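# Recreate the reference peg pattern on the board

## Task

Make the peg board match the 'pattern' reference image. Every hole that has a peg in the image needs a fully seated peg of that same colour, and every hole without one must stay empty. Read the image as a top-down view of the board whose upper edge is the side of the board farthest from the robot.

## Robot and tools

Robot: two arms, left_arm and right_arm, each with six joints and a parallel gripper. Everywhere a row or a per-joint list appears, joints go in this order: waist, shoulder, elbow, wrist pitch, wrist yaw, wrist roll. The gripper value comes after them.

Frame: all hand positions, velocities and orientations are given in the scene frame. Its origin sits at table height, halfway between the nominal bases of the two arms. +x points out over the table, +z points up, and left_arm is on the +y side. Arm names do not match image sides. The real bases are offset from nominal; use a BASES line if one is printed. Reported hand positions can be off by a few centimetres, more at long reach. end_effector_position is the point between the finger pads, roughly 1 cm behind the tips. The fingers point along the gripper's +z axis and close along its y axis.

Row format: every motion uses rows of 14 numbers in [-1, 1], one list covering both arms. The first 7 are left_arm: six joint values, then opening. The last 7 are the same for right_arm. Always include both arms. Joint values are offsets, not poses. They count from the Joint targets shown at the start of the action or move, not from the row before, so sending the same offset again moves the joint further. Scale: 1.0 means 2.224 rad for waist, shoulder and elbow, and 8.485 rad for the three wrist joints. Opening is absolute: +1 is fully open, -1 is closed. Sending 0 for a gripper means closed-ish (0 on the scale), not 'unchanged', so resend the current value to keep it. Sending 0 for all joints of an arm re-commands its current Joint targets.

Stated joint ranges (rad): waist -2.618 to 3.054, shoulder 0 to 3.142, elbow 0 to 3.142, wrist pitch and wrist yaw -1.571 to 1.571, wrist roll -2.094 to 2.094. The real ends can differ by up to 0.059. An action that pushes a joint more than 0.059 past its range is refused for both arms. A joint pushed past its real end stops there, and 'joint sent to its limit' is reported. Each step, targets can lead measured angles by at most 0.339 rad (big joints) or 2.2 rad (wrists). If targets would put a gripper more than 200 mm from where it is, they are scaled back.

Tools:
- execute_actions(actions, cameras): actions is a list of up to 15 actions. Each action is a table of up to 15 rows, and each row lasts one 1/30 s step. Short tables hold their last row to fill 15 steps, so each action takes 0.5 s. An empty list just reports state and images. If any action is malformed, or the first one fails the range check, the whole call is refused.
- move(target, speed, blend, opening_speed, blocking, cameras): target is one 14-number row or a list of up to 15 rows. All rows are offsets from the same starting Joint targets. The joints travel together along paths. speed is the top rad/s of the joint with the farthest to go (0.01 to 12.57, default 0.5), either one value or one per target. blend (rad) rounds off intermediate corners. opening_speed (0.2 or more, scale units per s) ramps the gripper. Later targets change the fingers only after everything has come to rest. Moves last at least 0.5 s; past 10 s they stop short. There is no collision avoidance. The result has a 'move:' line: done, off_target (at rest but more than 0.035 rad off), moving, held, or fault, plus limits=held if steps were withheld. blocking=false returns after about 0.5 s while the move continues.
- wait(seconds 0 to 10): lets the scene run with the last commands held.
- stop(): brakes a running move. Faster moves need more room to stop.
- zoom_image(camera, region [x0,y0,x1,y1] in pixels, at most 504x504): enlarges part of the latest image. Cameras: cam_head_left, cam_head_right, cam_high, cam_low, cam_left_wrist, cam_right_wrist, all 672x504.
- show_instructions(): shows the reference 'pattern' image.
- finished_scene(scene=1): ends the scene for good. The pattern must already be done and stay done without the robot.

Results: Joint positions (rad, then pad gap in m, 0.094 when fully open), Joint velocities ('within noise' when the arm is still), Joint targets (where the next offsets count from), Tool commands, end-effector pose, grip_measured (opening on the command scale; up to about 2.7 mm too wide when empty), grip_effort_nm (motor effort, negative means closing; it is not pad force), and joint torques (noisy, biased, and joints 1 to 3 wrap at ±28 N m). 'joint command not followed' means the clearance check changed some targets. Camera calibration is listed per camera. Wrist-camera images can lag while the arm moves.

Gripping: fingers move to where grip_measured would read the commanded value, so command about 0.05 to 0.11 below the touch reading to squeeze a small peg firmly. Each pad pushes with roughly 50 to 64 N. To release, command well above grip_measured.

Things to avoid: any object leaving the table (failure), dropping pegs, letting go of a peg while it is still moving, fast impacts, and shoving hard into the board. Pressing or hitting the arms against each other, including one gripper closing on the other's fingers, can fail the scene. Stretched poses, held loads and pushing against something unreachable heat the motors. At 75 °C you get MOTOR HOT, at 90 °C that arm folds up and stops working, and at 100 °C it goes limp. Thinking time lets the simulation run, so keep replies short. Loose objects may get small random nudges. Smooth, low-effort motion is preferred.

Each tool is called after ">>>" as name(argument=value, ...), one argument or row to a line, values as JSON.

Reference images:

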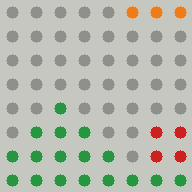

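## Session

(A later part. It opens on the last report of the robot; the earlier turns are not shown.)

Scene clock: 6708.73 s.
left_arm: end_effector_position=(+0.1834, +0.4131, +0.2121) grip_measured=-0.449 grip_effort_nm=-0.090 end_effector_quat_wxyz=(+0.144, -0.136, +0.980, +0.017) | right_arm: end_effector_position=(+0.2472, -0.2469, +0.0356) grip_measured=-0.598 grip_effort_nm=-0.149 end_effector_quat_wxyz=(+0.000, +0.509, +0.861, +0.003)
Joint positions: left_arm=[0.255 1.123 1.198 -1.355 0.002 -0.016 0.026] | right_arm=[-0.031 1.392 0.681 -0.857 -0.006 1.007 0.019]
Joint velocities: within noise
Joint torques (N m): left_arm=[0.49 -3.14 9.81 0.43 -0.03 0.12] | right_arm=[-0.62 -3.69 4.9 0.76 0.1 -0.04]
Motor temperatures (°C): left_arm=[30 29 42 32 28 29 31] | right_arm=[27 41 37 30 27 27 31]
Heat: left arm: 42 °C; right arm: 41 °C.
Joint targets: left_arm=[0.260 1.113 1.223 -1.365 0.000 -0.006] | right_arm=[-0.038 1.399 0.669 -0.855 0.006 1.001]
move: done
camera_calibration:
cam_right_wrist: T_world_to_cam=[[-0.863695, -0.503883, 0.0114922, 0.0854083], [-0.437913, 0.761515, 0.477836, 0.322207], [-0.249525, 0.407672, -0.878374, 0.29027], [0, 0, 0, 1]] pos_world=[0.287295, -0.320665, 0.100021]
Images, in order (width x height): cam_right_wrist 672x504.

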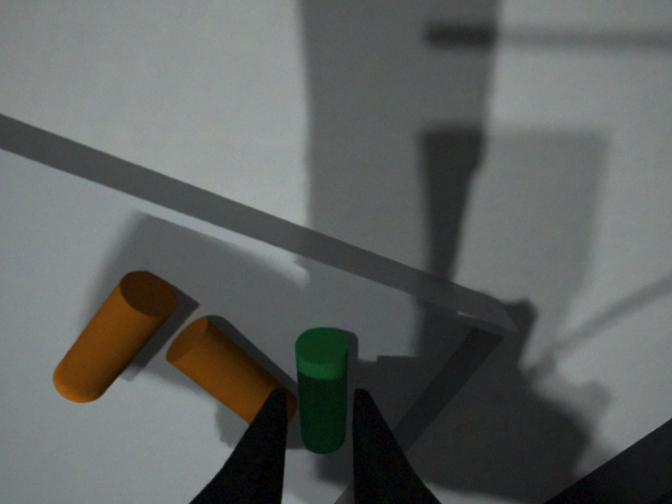

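>>> move(
  target=[
    [0,0,0,0,0,0,-0.45,0,0.0222,-0.0234,0.012,0,0,-0.6],
  ],
  speed=0.05,
  cameras=["cam_right_wrist"],
)

Scene clock: 6721.07 s.
left_arm: end_effector_position=(+0.1834, +0.4131, +0.2121) grip_measured=-0.449 grip_effort_nm=-0.095 end_effector_quat_wxyz=(+0.144, -0.136, +0.980, +0.017) | right_arm: end_effector_position=(+0.2483, -0.2469, +0.0161) grip_measured=-0.598 grip_effort_nm=-0.149 end_effector_quat_wxyz=(+0.002, +0.509, +0.861, +0.004)
Joint positions: left_arm=[0.255 1.123 1.198 -1.355 0.002 -0.016 0.026] | right_arm=[-0.031 1.439 0.631 -0.755 -0.006 1.007 0.019]
Joint velocities: within noise
Joint torques (N m): left_arm=[0.42 -3.11 9.87 0.46 -0.03 0.09] | right_arm=[-0.61 -3.7 4.46 0.77 0.1 -0.03]
Motor temperatures (°C): left_arm=[30 29 42 32 28 29 31] | right_arm=[27 41 37 30 27 27 31]
Heat: left arm: 42 °C; right arm: 41 °C.
Joint targets: left_arm=[0.260 1.113 1.223 -1.365 0.000 -0.006] | right_arm=[-0.038 1.448 0.617 -0.753 0.006 1.001]
move: done
camera_calibration:
cam_right_wrist: T_world_to_cam=[[-0.863708, -0.503928, 0.00809167, 0.0865927], [-0.439929, 0.761656, 0.475755, 0.332535], [-0.245909, 0.407353, -0.879541, 0.272553], [0, 0, 0, 1]] pos_world=[0.288106, -0.320666, 0.0808155]
Images, in order (width x height): cam_right_wrist 672x504.

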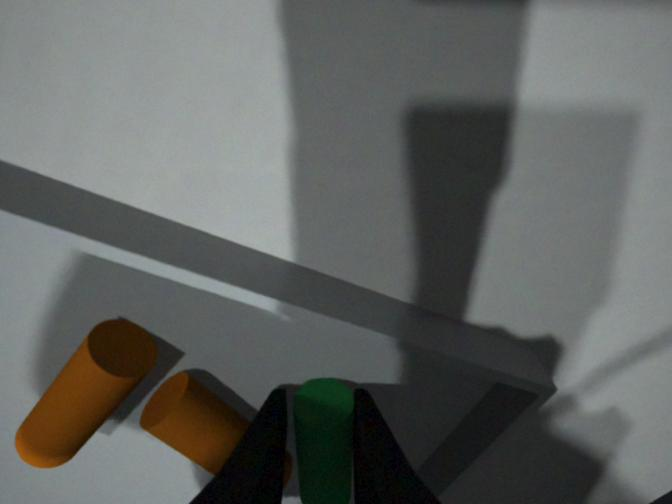

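>>> move(
  target=[
    [0,0,0,0,0,0,-0.45,0,0,0,0,0,0,-0.85],
    [0,0,0,0,0,0,-0.45,0,-0.07,0,0,0,0,-0.85],
    [0,0,0,0,0,0,-0.45,0,-0.03,0.2,-0.01,-0.0005,0,-0.85],
    [0,0,0,0,0,0,-0.45,0.3318,0.0908,0.2621,0.018,-0.0007,-0.0944,-0.85],
    [0,0,0,0,0,0,-0.45,0.4357,0.0234,-0.0076,0.1477,-0.0007,-0.118,-0.85],
    [0,0,0,0,0,0,-0.45,0.4366,0.107,-0.1817,0.2068,-0.0007,-0.118,-0.85],
  ],
  speed=[0.3,0.4,0.8,0.8,0.9,0.8],
  opening_speed=0.5,
  cameras=["cam_right_wrist"],
)

>>> move(
  target=[
    [0,0,0,0,0,0,-0.45,0,0.045,0,0.0132,0,0,-0.85],
    [0,0,0,0,0,0,-0.45,0,0.0837,0,0.0317,0,0,-0.85],
    [0,0,0,0,0,0,-0.45,0,0.1206,0,0.0357,0,0,-0.85],
  ],
  speed=0.12,
  cameras=["cam_right_wrist"],
)

Scene clock: 6743.47 s.
left_arm: end_effector_position=(+0.1834, +0.4131, +0.2121) grip_measured=-0.449 grip_effort_nm=-0.090 end_effector_quat_wxyz=(+0.144, -0.136, +0.980, +0.017) | right_arm: end_effector_position=(+0.2743, +0.0482, +0.0623) grip_measured=-0.706 grip_effort_nm=-1.053 end_effector_quat_wxyz=(+0.484, -0.363, +0.759, +0.238)
Joint positions: left_arm=[0.255 1.123 1.198 -1.355 0.002 -0.016 0.026] | right_arm=[0.926 1.671 0.23 1.01 -0.005 0.007 0.014]
Joint velocities: within noise
Joint torques (N m): left_arm=[0.36 -3 9.95 0.44 -0.02 0.09] | right_arm=[0.76 -4.21 2.76 2.25 0.03 -0.06]
Motor temperatures (°C): left_arm=[30 29 42 32 28 29 31] | right_arm=[27 41 38 30 27 27 32]
Heat: left arm: 42 °C; right arm: 41 °C.
Joint targets: left_arm=[0.260 1.113 1.223 -1.365 0.000 -0.006] | right_arm=[0.934 1.686 0.213 1.002 0.000 0.000]
move: done
camera_calibration:
cam_right_wrist: T_world_to_cam=[[0.778564, -0.627223, 0.0207325, -0.188007], [-0.49149, -0.629957, -0.601326, 0.245552], [0.390226, 0.457981, -0.798735, 0.0173017], [0, 0, 0, 1]] pos_world=[0.26031, 0.0288411, 0.165374]
Images, in order (width x height): cam_right_wrist 672x504.

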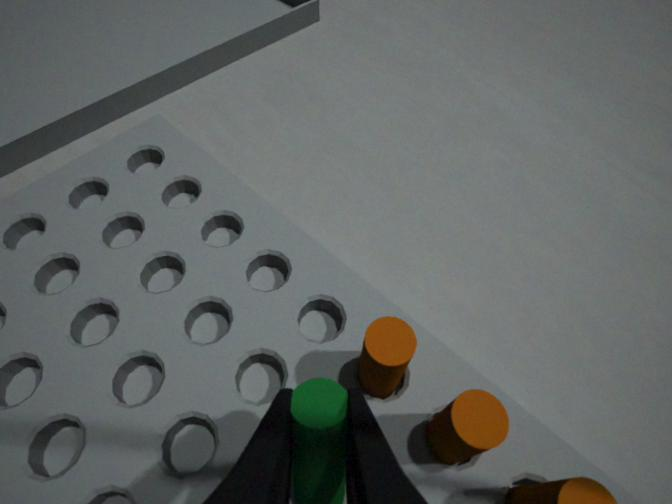

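Scene clock: 6746.80 s.
left_arm: end_effector_position=(+0.1834, +0.4131, +0.2121) grip_measured=-0.449 grip_effort_nm=-0.095 end_effector_quat_wxyz=(+0.144, -0.136, +0.980, +0.017) | right_arm: end_effector_position=(+0.2800, +0.0552, +0.0523) grip_measured=-0.706 grip_effort_nm=-1.043 end_effector_quat_wxyz=(+0.518, -0.353, +0.737, +0.254)
Joint positions: left_arm=[0.255 1.123 1.198 -1.355 0.002 -0.016 0.026] | right_arm=[0.926 1.924 0.22 1.362 -0.005 0.007 0.014]
Joint velocities: within noise
Joint torques (N m): left_arm=[0.36 -3.11 9.85 0.47 0.01 0.11] | right_arm=[0.75 -3.89 2.03 1.74 0.03 -0.05]
Motor temperatures (°C): left_arm=[30 29 42 32 28 29 31] | right_arm=[27 41 38 31 27 27 32]
Heat: left arm: 42 °C; right arm: 41 °C.
Joint targets: left_arm=[0.260 1.113 1.223 -1.365 0.000 -0.006] | right_arm=[0.934 1.954 0.213 1.305 0.000 0.000]
move: off_target (right_arm); right_arm: the wrist pitch is farthest, 0.057 rad from its target
camera_calibration:
cam_right_wrist: T_world_to_cam=[[0.7775, -0.628546, 0.0205788, -0.187426], [-0.455651, -0.585582, -0.67043, 0.237909], [0.433447, 0.511882, -0.741688, -0.0141532], [0, 0, 0, 1]] pos_world=[0.260262, 0.0287544, 0.152861]
Images, in order (width x height): cam_right_wrist 672x504.

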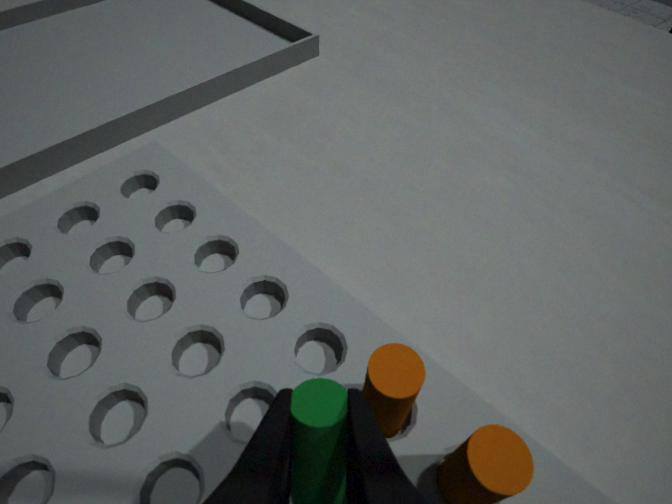

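>>> move(
  target=[
    [0,0,0,0,0,0,-0.45,0,0.002,0,0,0,0,-0.85],
    [0,0,0,0,0,0,-0.45,0,0.002,0,0,0,0,-0.63],
    [0,0,0,0,0,0,-0.45,0,0,0,0,0,0,-0.52],
    [0,0,0,0,0,0,-0.45,0,-0.1264,0,0,0,0,-0.52],
    [0,0,0,0,0,0,-0.45,0,-0.032,0.443,-0.1892,0,0,-0.5],
    [0,0,0,0,0,0,-0.45,0,0.0247,0.6911,-0.3075,0,0,-0.45],
  ],
  opening_speed=0.5,
  speed=[0.1,0.3,0.3,0.4,0.8,0.8],
  cameras=["cam_right_wrist"],
)

Scene clock: 6763.87 s.
left_arm: end_effector_position=(+0.1834, +0.4131, +0.2121) grip_measured=-0.449 grip_effort_nm=-0.085 end_effector_quat_wxyz=(+0.144, -0.136, +0.980, +0.017) | right_arm: end_effector_position=(+0.2839, +0.0612, +0.1213) grip_measured=-0.453 grip_effort_nm=0.110 end_effector_quat_wxyz=(-0.002, -0.432, +0.902, +0.002)
Joint positions: left_arm=[0.255 1.123 1.198 -1.355 0.002 -0.016 0.026] | right_arm=[0.928 1.993 1.715 -1.294 -0.005 0.006 0.026]
Joint velocities: within noise
Joint torques (N m): left_arm=[0.44 -3.04 9.76 0.41 -0.04 0.1] | right_arm=[0.59 -10.19 10.14 0.6 0.03 -0.04]
Motor temperatures (°C): left_arm=[30 29 42 32 28 29 31] | right_arm=[27 41 38 32 27 27 32]
Heat: left arm: 42 °C; right arm: 41 °C.
Joint targets: left_arm=[0.260 1.113 1.223 -1.365 0.000 -0.006] | right_arm=[0.934 2.009 1.750 -1.304 0.000 0.000]
move: done; target 2's new numbers were sent with right_arm's wrist pitch 0.057 rad from that target
camera_calibration:
cam_right_wrist: T_world_to_cam=[[0.793729, -0.608145, 0.0123881, -0.192898], [-0.539419, -0.694327, 0.47638, 0.180815], [-0.281107, -0.384799, -0.879152, 0.306728], [0, 0, 0, 1]] pos_world=[0.336867, 0.126263, 0.185914]
Images, in order (width x height): cam_right_wrist 672x504.

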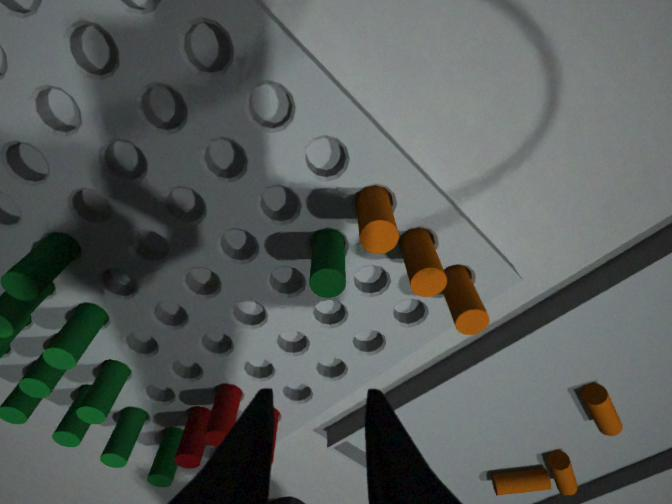

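>>> move(
  target=[
    [0,0,0,0,0,0,-0.45,-0.0067,0,0,0,0,0,-0.45],
    [0,0,0,0,0,0,-0.45,-0.0067,0.0187,-0.127,0.0361,0,0,-0.45],
    [0,0,0,0,0,0,-0.45,-0.0067,0.0187,-0.127,0.0361,0,0,-0.85],
    [0,0,0,0,0,0,-0.45,-0.0067,0,0,0,0,0,-0.85],
  ],
  speed=0.3,
  opening_speed=0.5,
  cameras=["cam_right_wrist"],
)

>>> move(
  target=[
    [0,0,0,0,0,0,-0.45,0.1722,-0.2666,-0.3575,0.0172,0,0.2329,-0.85],
    [0,0,0,0,0,0,-0.45,0.1722,-0.2451,-0.4123,0.0358,0,0.2329,-0.85],
  ],
  speed=[0.8,0.2],
  cameras=["cam_right_wrist"],
)

>>> zoom_image(
  camera="cam_right_wrist",
  region=[220, 250, 440, 415],
)

Scene clock: 6783.90 s.
left_arm: end_effector_position=(+0.1834, +0.4131, +0.2121) grip_measured=-0.449 grip_effort_nm=-0.090 end_effector_quat_wxyz=(+0.144, -0.136, +0.980, +0.017) | right_arm: end_effector_position=(+0.2837, +0.0610, +0.1054) grip_measured=-0.726 grip_effort_nm=-1.048 end_effector_quat_wxyz=(-0.021, -0.431, +0.902, -0.007)
Joint positions: left_arm=[0.255 1.123 1.198 -1.355 0.002 -0.016 0.026] | right_arm=[0.928 2.039 1.717 -1.293 -0.005 0.006 0.013]
Joint velocities: within noise
Joint torques (N m): left_arm=[0.46 -3.17 9.76 0.44 -0.02 0.11] | right_arm=[-0.85 -14.97 9.84 0.53 0.04 -0.04]
Motor temperatures (°C): left_arm=[30 29 42 32 28 29 31] | right_arm=[27 43 40 30 27 27 32]
Heat: left arm: 42 °C; right arm: 43 °C.
Joint targets: left_arm=[0.260 1.113 1.223 -1.365 0.000 -0.006] | right_arm=[0.919 2.009 1.750 -1.304 0.000 0.000]
move: done
camera_calibration:
cam_right_wrist: T_world_to_cam=[[0.794038, -0.607757, 0.0116226, -0.192716], [-0.526365, -0.677883, 0.513239, 0.179502], [-0.304046, -0.413649, -0.858167, 0.298619], [0, 0, 0, 1]] pos_world=[0.338301, 0.12808, 0.166378]
Images, in order (width x height): cam_right_wrist 672x504.

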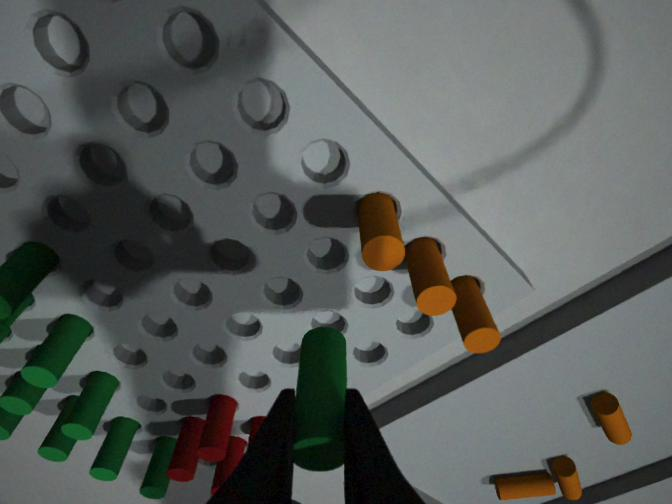

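Scene clock: 6787.93 s.
left_arm: end_effector_position=(+0.1834, +0.4131, +0.2121) grip_measured=-0.449 grip_effort_nm=-0.095 end_effector_quat_wxyz=(+0.144, -0.136, +0.980, +0.017) | right_arm: end_effector_position=(+0.1126, -0.0292, +0.0617) grip_measured=-0.726 grip_effort_nm=-1.048 end_effector_quat_wxyz=(-0.002, +0.344, +0.939, -0.015)
Joint positions: left_arm=[0.255 1.123 1.198 -1.355 0.002 -0.016 0.026] | right_arm=[1.295 1.455 0.847 -0.992 -0.005 1.968 0.013]
Joint velocities: within noise
Joint torques (N m): left_arm=[0.47 -3.18 9.7 0.45 -0.01 0.09] | right_arm=[0.7 -4.42 4.96 0.57 0.02 0.09]
Motor temperatures (°C): left_arm=[30 29 42 32 28 29 31] | right_arm=[27 44 39 30 27 27 32]
Heat: left arm: 42 °C; right arm: 44 °C.
Joint targets: left_arm=[0.260 1.113 1.223 -1.365 0.000 -0.006] | right_arm=[1.302 1.464 0.833 -1.001 0.000 1.976]
move: done
camera_calibration:
cam_right_wrist: T_world_to_cam=[[-0.627039, -0.777575, 0.0469026, 0.0416925], [-0.673686, 0.571523, 0.468518, 0.106606], [-0.391114, 0.262181, -0.882208, 0.202849], [0, 0, 0, 1]] pos_world=[0.177299, -0.0816922, 0.127052]
Images, in order (width x height): cam_right_wrist 672x504.

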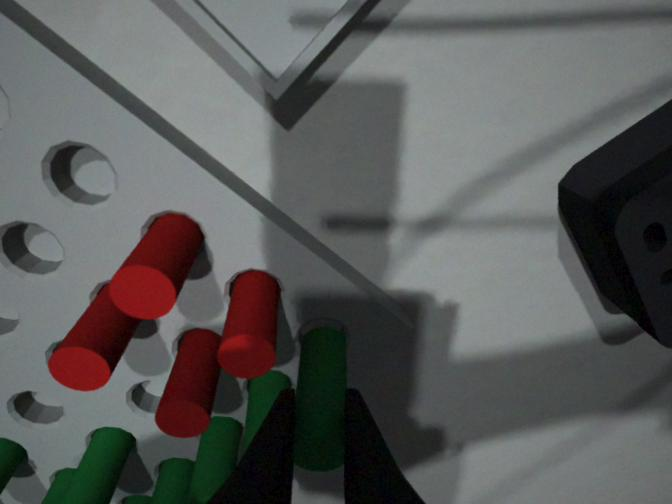

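Scaled by 2.291 from the camera's 672x504 image, which has a finer 960x720 frame.

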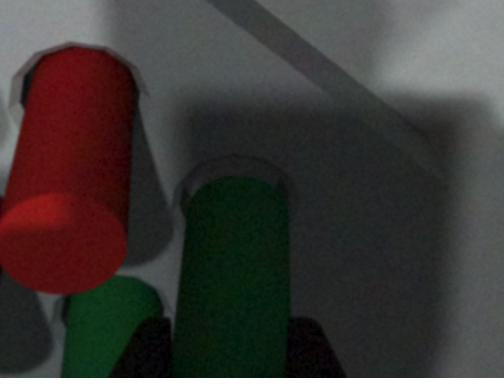

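>>> move(
  target=[0,0,0,0,0,0,-0.45,0.0026,0.0068,-0.0118,0.0052,0,0,-0.85],
  speed=0.1,
  cameras=["cam_right_wrist"],
)

>>> zoom_image(
  camera="cam_right_wrist",
  region=[220, 250, 440, 415],
)

Scene clock: 6797.73 s.
left_arm: end_effector_position=(+0.1834, +0.4131, +0.2121) grip_measured=-0.449 grip_effort_nm=-0.090 end_effector_quat_wxyz=(+0.144, -0.136, +0.980, +0.017) | right_arm: end_effector_position=(+0.1112, -0.0290, +0.0552) grip_measured=-0.726 grip_effort_nm=-1.048 end_effector_quat_wxyz=(-0.002, +0.342, +0.940, -0.015)
Joint positions: left_arm=[0.255 1.123 1.198 -1.355 0.002 -0.016 0.026] | right_arm=[1.3 1.465 0.828 -0.964 -0.005 1.968 0.013]
Joint velocities: within noise
Joint torques (N m): left_arm=[0.34 -3.04 9.83 0.44 -0.03 0.1] | right_arm=[0.7 -3.97 4.19 0.76 0.03 0.09]
Motor temperatures (°C): left_arm=[30 29 42 32 28 29 31] | right_arm=[27 42 39 30 27 27 32]
Heat: left arm: 42 °C; right arm: 42 °C.
Joint targets: left_arm=[0.260 1.113 1.223 -1.365 0.000 -0.006] | right_arm=[1.307 1.479 0.806 -0.957 0.001 1.976]
move: done
camera_calibration:
cam_right_wrist: T_world_to_cam=[[-0.622892, -0.780863, 0.0475206, 0.0406856], [-0.676312, 0.568032, 0.46898, 0.108733], [-0.393203, 0.259985, -0.881929, 0.196593], [0, 0, 0, 1]] pos_world=[0.176181, -0.0811052, 0.120454]
Images, in order (width x height): cam_right_wrist 672x504.

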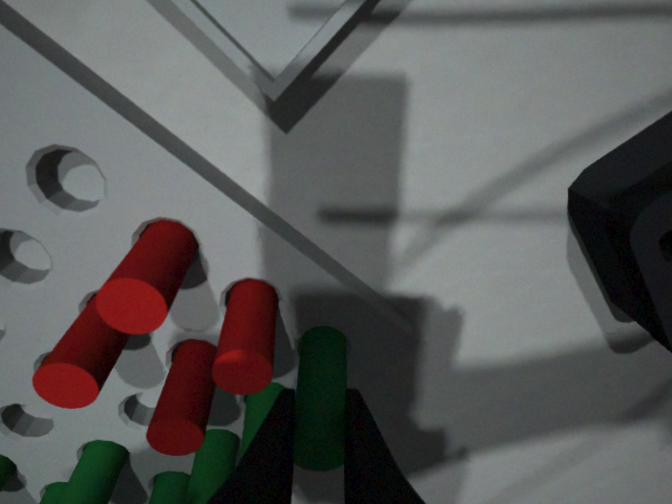

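Scaled by 2.291 from the camera's 672x504 image, which has a finer 960x720 frame.

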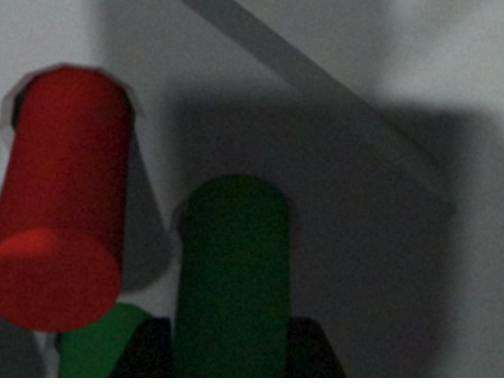

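>>> move(
  target=[
    [0,0,0,0,0,0,-0.45,0.0018,-0.02,0.025,-0.004,0,0,-0.85],
    [0,0,0,0,0,0,-0.45,0.0018,0.0,0.0,0.0003,0,0,-0.85],
  ],
  speed=0.12,
  cameras=["cam_right_wrist"],
)

>>> zoom_image(
  camera="cam_right_wrist",
  region=[220, 250, 440, 415],
)

Scene clock: 6806.53 s.
left_arm: end_effector_position=(+0.1834, +0.4131, +0.2121) grip_measured=-0.449 grip_effort_nm=-0.100 end_effector_quat_wxyz=(+0.144, -0.136, +0.980, +0.017) | right_arm: end_effector_position=(+0.1107, -0.0276, +0.0544) grip_measured=-0.726 grip_effort_nm=-1.053 end_effector_quat_wxyz=(-0.003, +0.340, +0.940, -0.011)
Joint positions: left_arm=[0.255 1.123 1.198 -1.355 0.002 -0.016 0.026] | right_arm=[1.303 1.463 0.823 -0.952 -0.007 1.968 0.013]
Joint velocities: within noise
Joint torques (N m): left_arm=[0.35 -3.08 9.78 0.44 -0.04 0.07] | right_arm=[0.79 -3.78 4.67 0.68 0.05 0.09]
Motor temperatures (°C): left_arm=[30 29 42 32 28 29 31] | right_arm=[27 41 38 30 27 27 32]
Heat: left arm: 42 °C; right arm: 41 °C.
Joint targets: left_arm=[0.260 1.113 1.223 -1.365 0.000 -0.006] | right_arm=[1.311 1.479 0.807 -0.954 0.000 1.976]
move: done
camera_calibration:
cam_right_wrist: T_world_to_cam=[[-0.620593, -0.783082, 0.0405798, 0.0415264], [-0.678434, 0.562168, 0.472964, 0.107863], [-0.393182, 0.265987, -0.880147, 0.195395], [0, 0, 0, 1]] pos_world=[0.175774, -0.080091, 0.119276]
Images, in order (width x height): cam_right_wrist 672x504.

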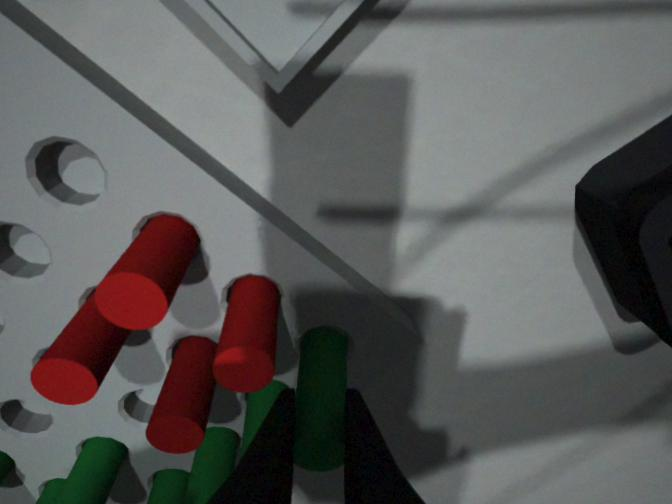

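Scaled by 2.291 from the camera's 672x504 image, which has a finer 960x720 frame.

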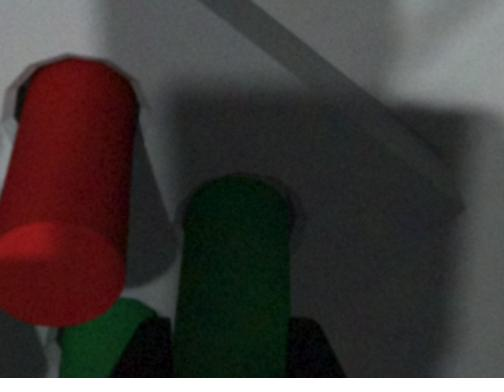

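Tracking now; push gently.

>>> move(
  target=[0,0,0,0,0,0,-0.45,0,0.004,-0.007,0.0025,0,0,-0.85],
  speed=0.06,
  cameras=["cam_right_wrist"],
)

Scene clock: 6811.90 s.
left_arm: end_effector_position=(+0.1834, +0.4131, +0.2121) grip_measured=-0.449 grip_effort_nm=-0.095 end_effector_quat_wxyz=(+0.144, -0.136, +0.980, +0.017) | right_arm: end_effector_position=(+0.1106, -0.0276, +0.0478) grip_measured=-0.726 grip_effort_nm=-1.048 end_effector_quat_wxyz=(-0.003, +0.340, +0.940, -0.012)
Joint positions: left_arm=[0.255 1.123 1.198 -1.355 0.002 -0.016 0.026] | right_arm=[1.303 1.477 0.806 -0.925 -0.007 1.968 0.013]
Joint velocities: within noise
Joint torques (N m): left_arm=[0.43 -3.06 9.81 0.48 -0.03 0.11] | right_arm=[0.8 -4.33 4.67 0.61 0.05 0.09]
Motor temperatures (°C): left_arm=[30 29 42 32 28 29 31] | right_arm=[27 41 38 30 27 27 33]
Heat: left arm: 42 °C; right arm: 41 °C.
Joint targets: left_arm=[0.260 1.113 1.223 -1.365 0.000 -0.006] | right_arm=[1.311 1.488 0.791 -0.933 0.000 1.976]
move: done
camera_calibration:
cam_right_wrist: T_world_to_cam=[[-0.620527, -0.783016, 0.0428039, 0.0416837], [-0.677962, 0.563104, 0.472528, 0.110868], [-0.3941, 0.264197, -0.880276, 0.189651], [0, 0, 0, 1]] pos_world=[0.175772, -0.0798964, 0.112772]
Images, in order (width x height): cam_right_wrist 672x504.

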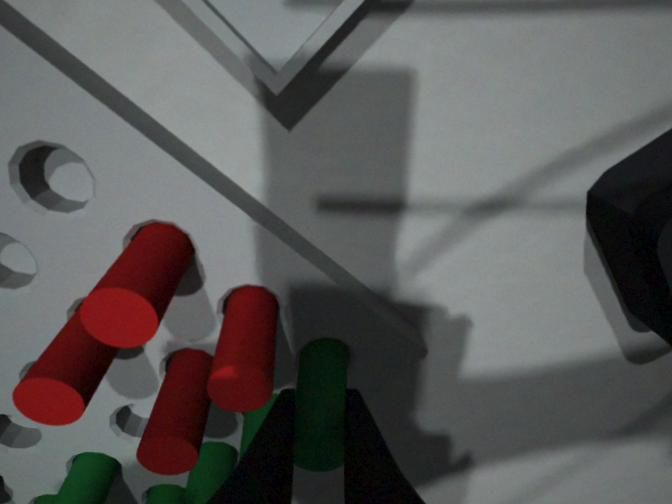

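>>> move(
  target=[
    [0,0,0,0,0,0,-0.45,0,0.0015,-0.003,0.001,0,0,-0.85],
    [0,0,0,0,0,0,-0.45,0,0.0015,-0.003,0.001,0,0,-0.5],
    [0,0,0,0,0,0,-0.45,0,-0.03,0.0616,-0.0223,0,0,-0.5],
    [0,0,0,0,0,0,-0.45,-0.223,0.0508,0.4128,-0.0542,0,-0.1473,-0.37],
  ],
  speed=[0.06,0.1,0.2,0.8],
  opening_speed=0.5,
)

>>> zoom_image(
  camera="cam_right_wrist",
  region=[70, 120, 430, 440],
)

>>> zoom_image(
  camera="cam_high",
  region=[170, 350, 470, 504],
)

>>> zoom_image(
  camera="cam_head_right",
  region=[170, 230, 330, 370],
)

Scene clock: 6828.90 s.
left_arm: end_effector_position=(+0.1834, +0.4131, +0.2121) grip_measured=-0.449 grip_effort_nm=-0.090 end_effector_quat_wxyz=(+0.144, -0.136, +0.980, +0.017) | right_arm: end_effector_position=(+0.2804, -0.0002, +0.2440) grip_measured=-0.372 grip_effort_nm=0.115 end_effector_quat_wxyz=(+0.096, -0.028, +0.990, +0.097)
Joint positions: left_arm=[0.255 1.123 1.198 -1.355 0.002 -0.016 0.026] | right_arm=[0.819 1.59 1.676 -1.383 -0.007 0.734 0.029]
Joint velocities: within noise
Joint torques (N m): left_arm=[0.35 -3.12 9.89 0.42 -0.03 0.09] | right_arm=[-0.35 -6.37 10.09 1.13 0.05 -0.06]
Motor temperatures (°C): left_arm=[30 29 42 32 28 29 31] | right_arm=[27 41 38 30 27 27 32]
Heat: left arm: 42 °C; right arm: 41 °C.
Joint targets: left_arm=[0.260 1.113 1.223 -1.365 0.000 -0.006] | right_arm=[0.815 1.601 1.709 -1.393 0.000 0.726]
move: done
camera_calibration:
cam_left_wrist: T_world_to_cam=[[0.30426, -0.952589, -0.000233473, 0.334336], [-0.939819, -0.300222, 0.163117, 0.30985], [-0.155454, -0.0494106, -0.986607, 0.352256], [0, 0, 0, 1]] pos_world=[0.244238, 0.428914, 0.297074]
cam_right_wrist: T_world_to_cam=[[0.0947514, -0.981855, -0.164265, 0.00993883], [-0.949123, -0.138877, 0.282628, 0.240096], [-0.300312, 0.129129, -0.94506, 0.411439], [0, 0, 0, 1]] pos_world=[0.350499, -0.0100263, 0.322609]

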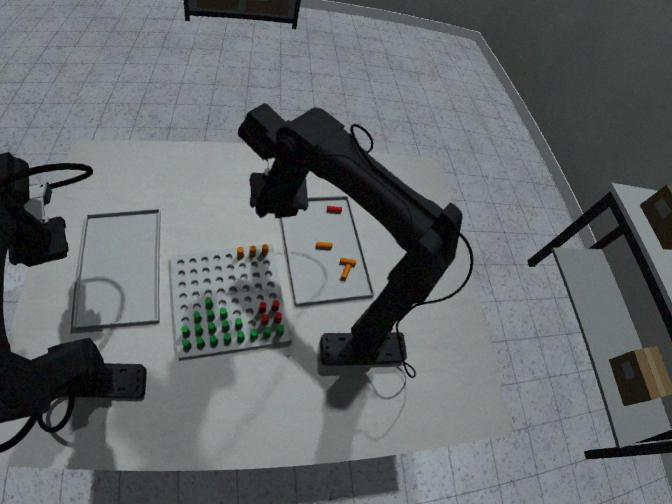

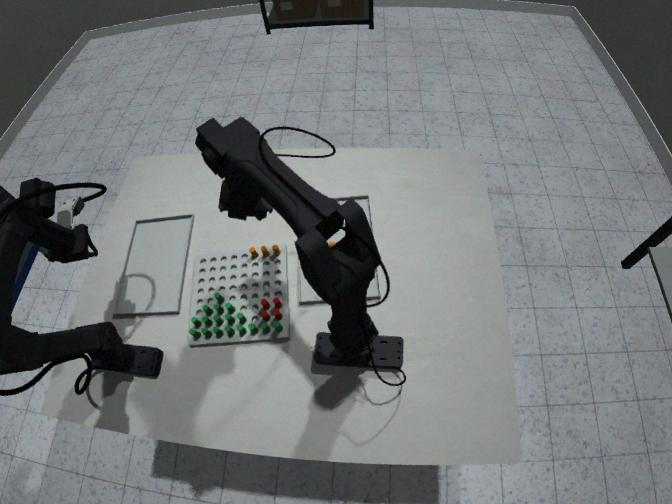

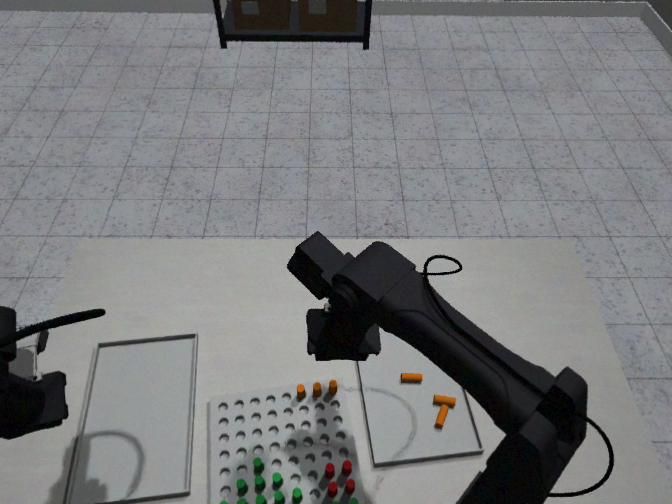

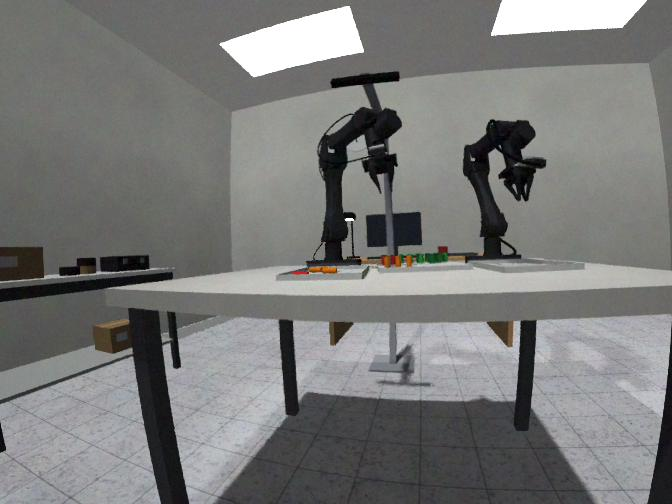

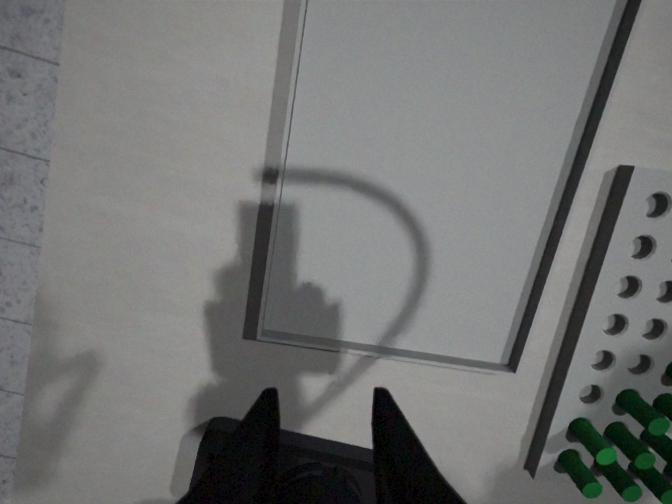

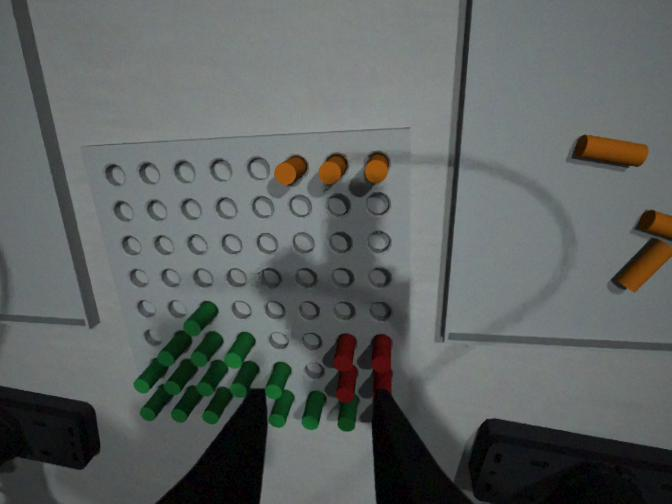

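Scaled by 1.400 from the camera's 672x504 image, which has a finer 960x720 frame.

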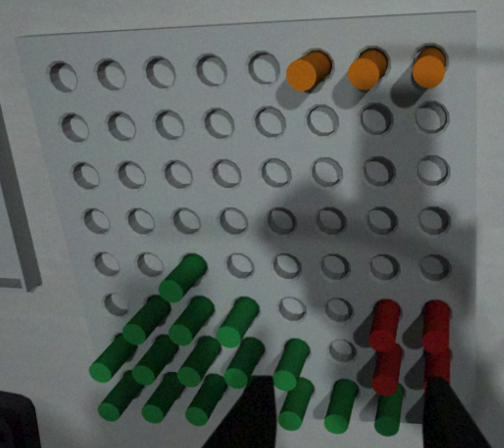

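Scaled by 1.680 from the camera's 672x504 image, which has a finer 960x720 frame.

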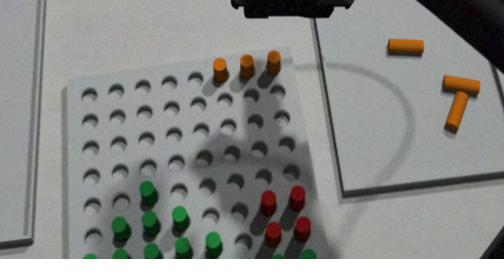

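Scaled by 3.150 from the camera's 672x504 image, which has a finer 960x720 frame.

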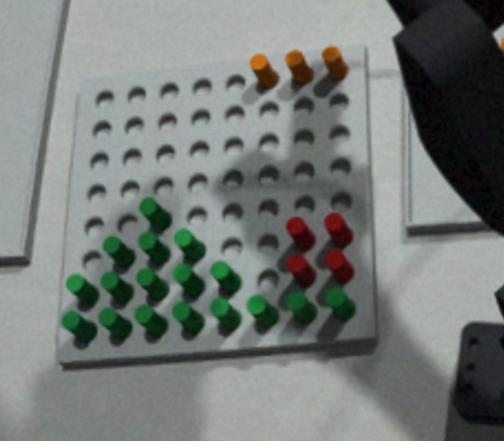

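>>> finished_scene(
)

The scene is finished: the task was done.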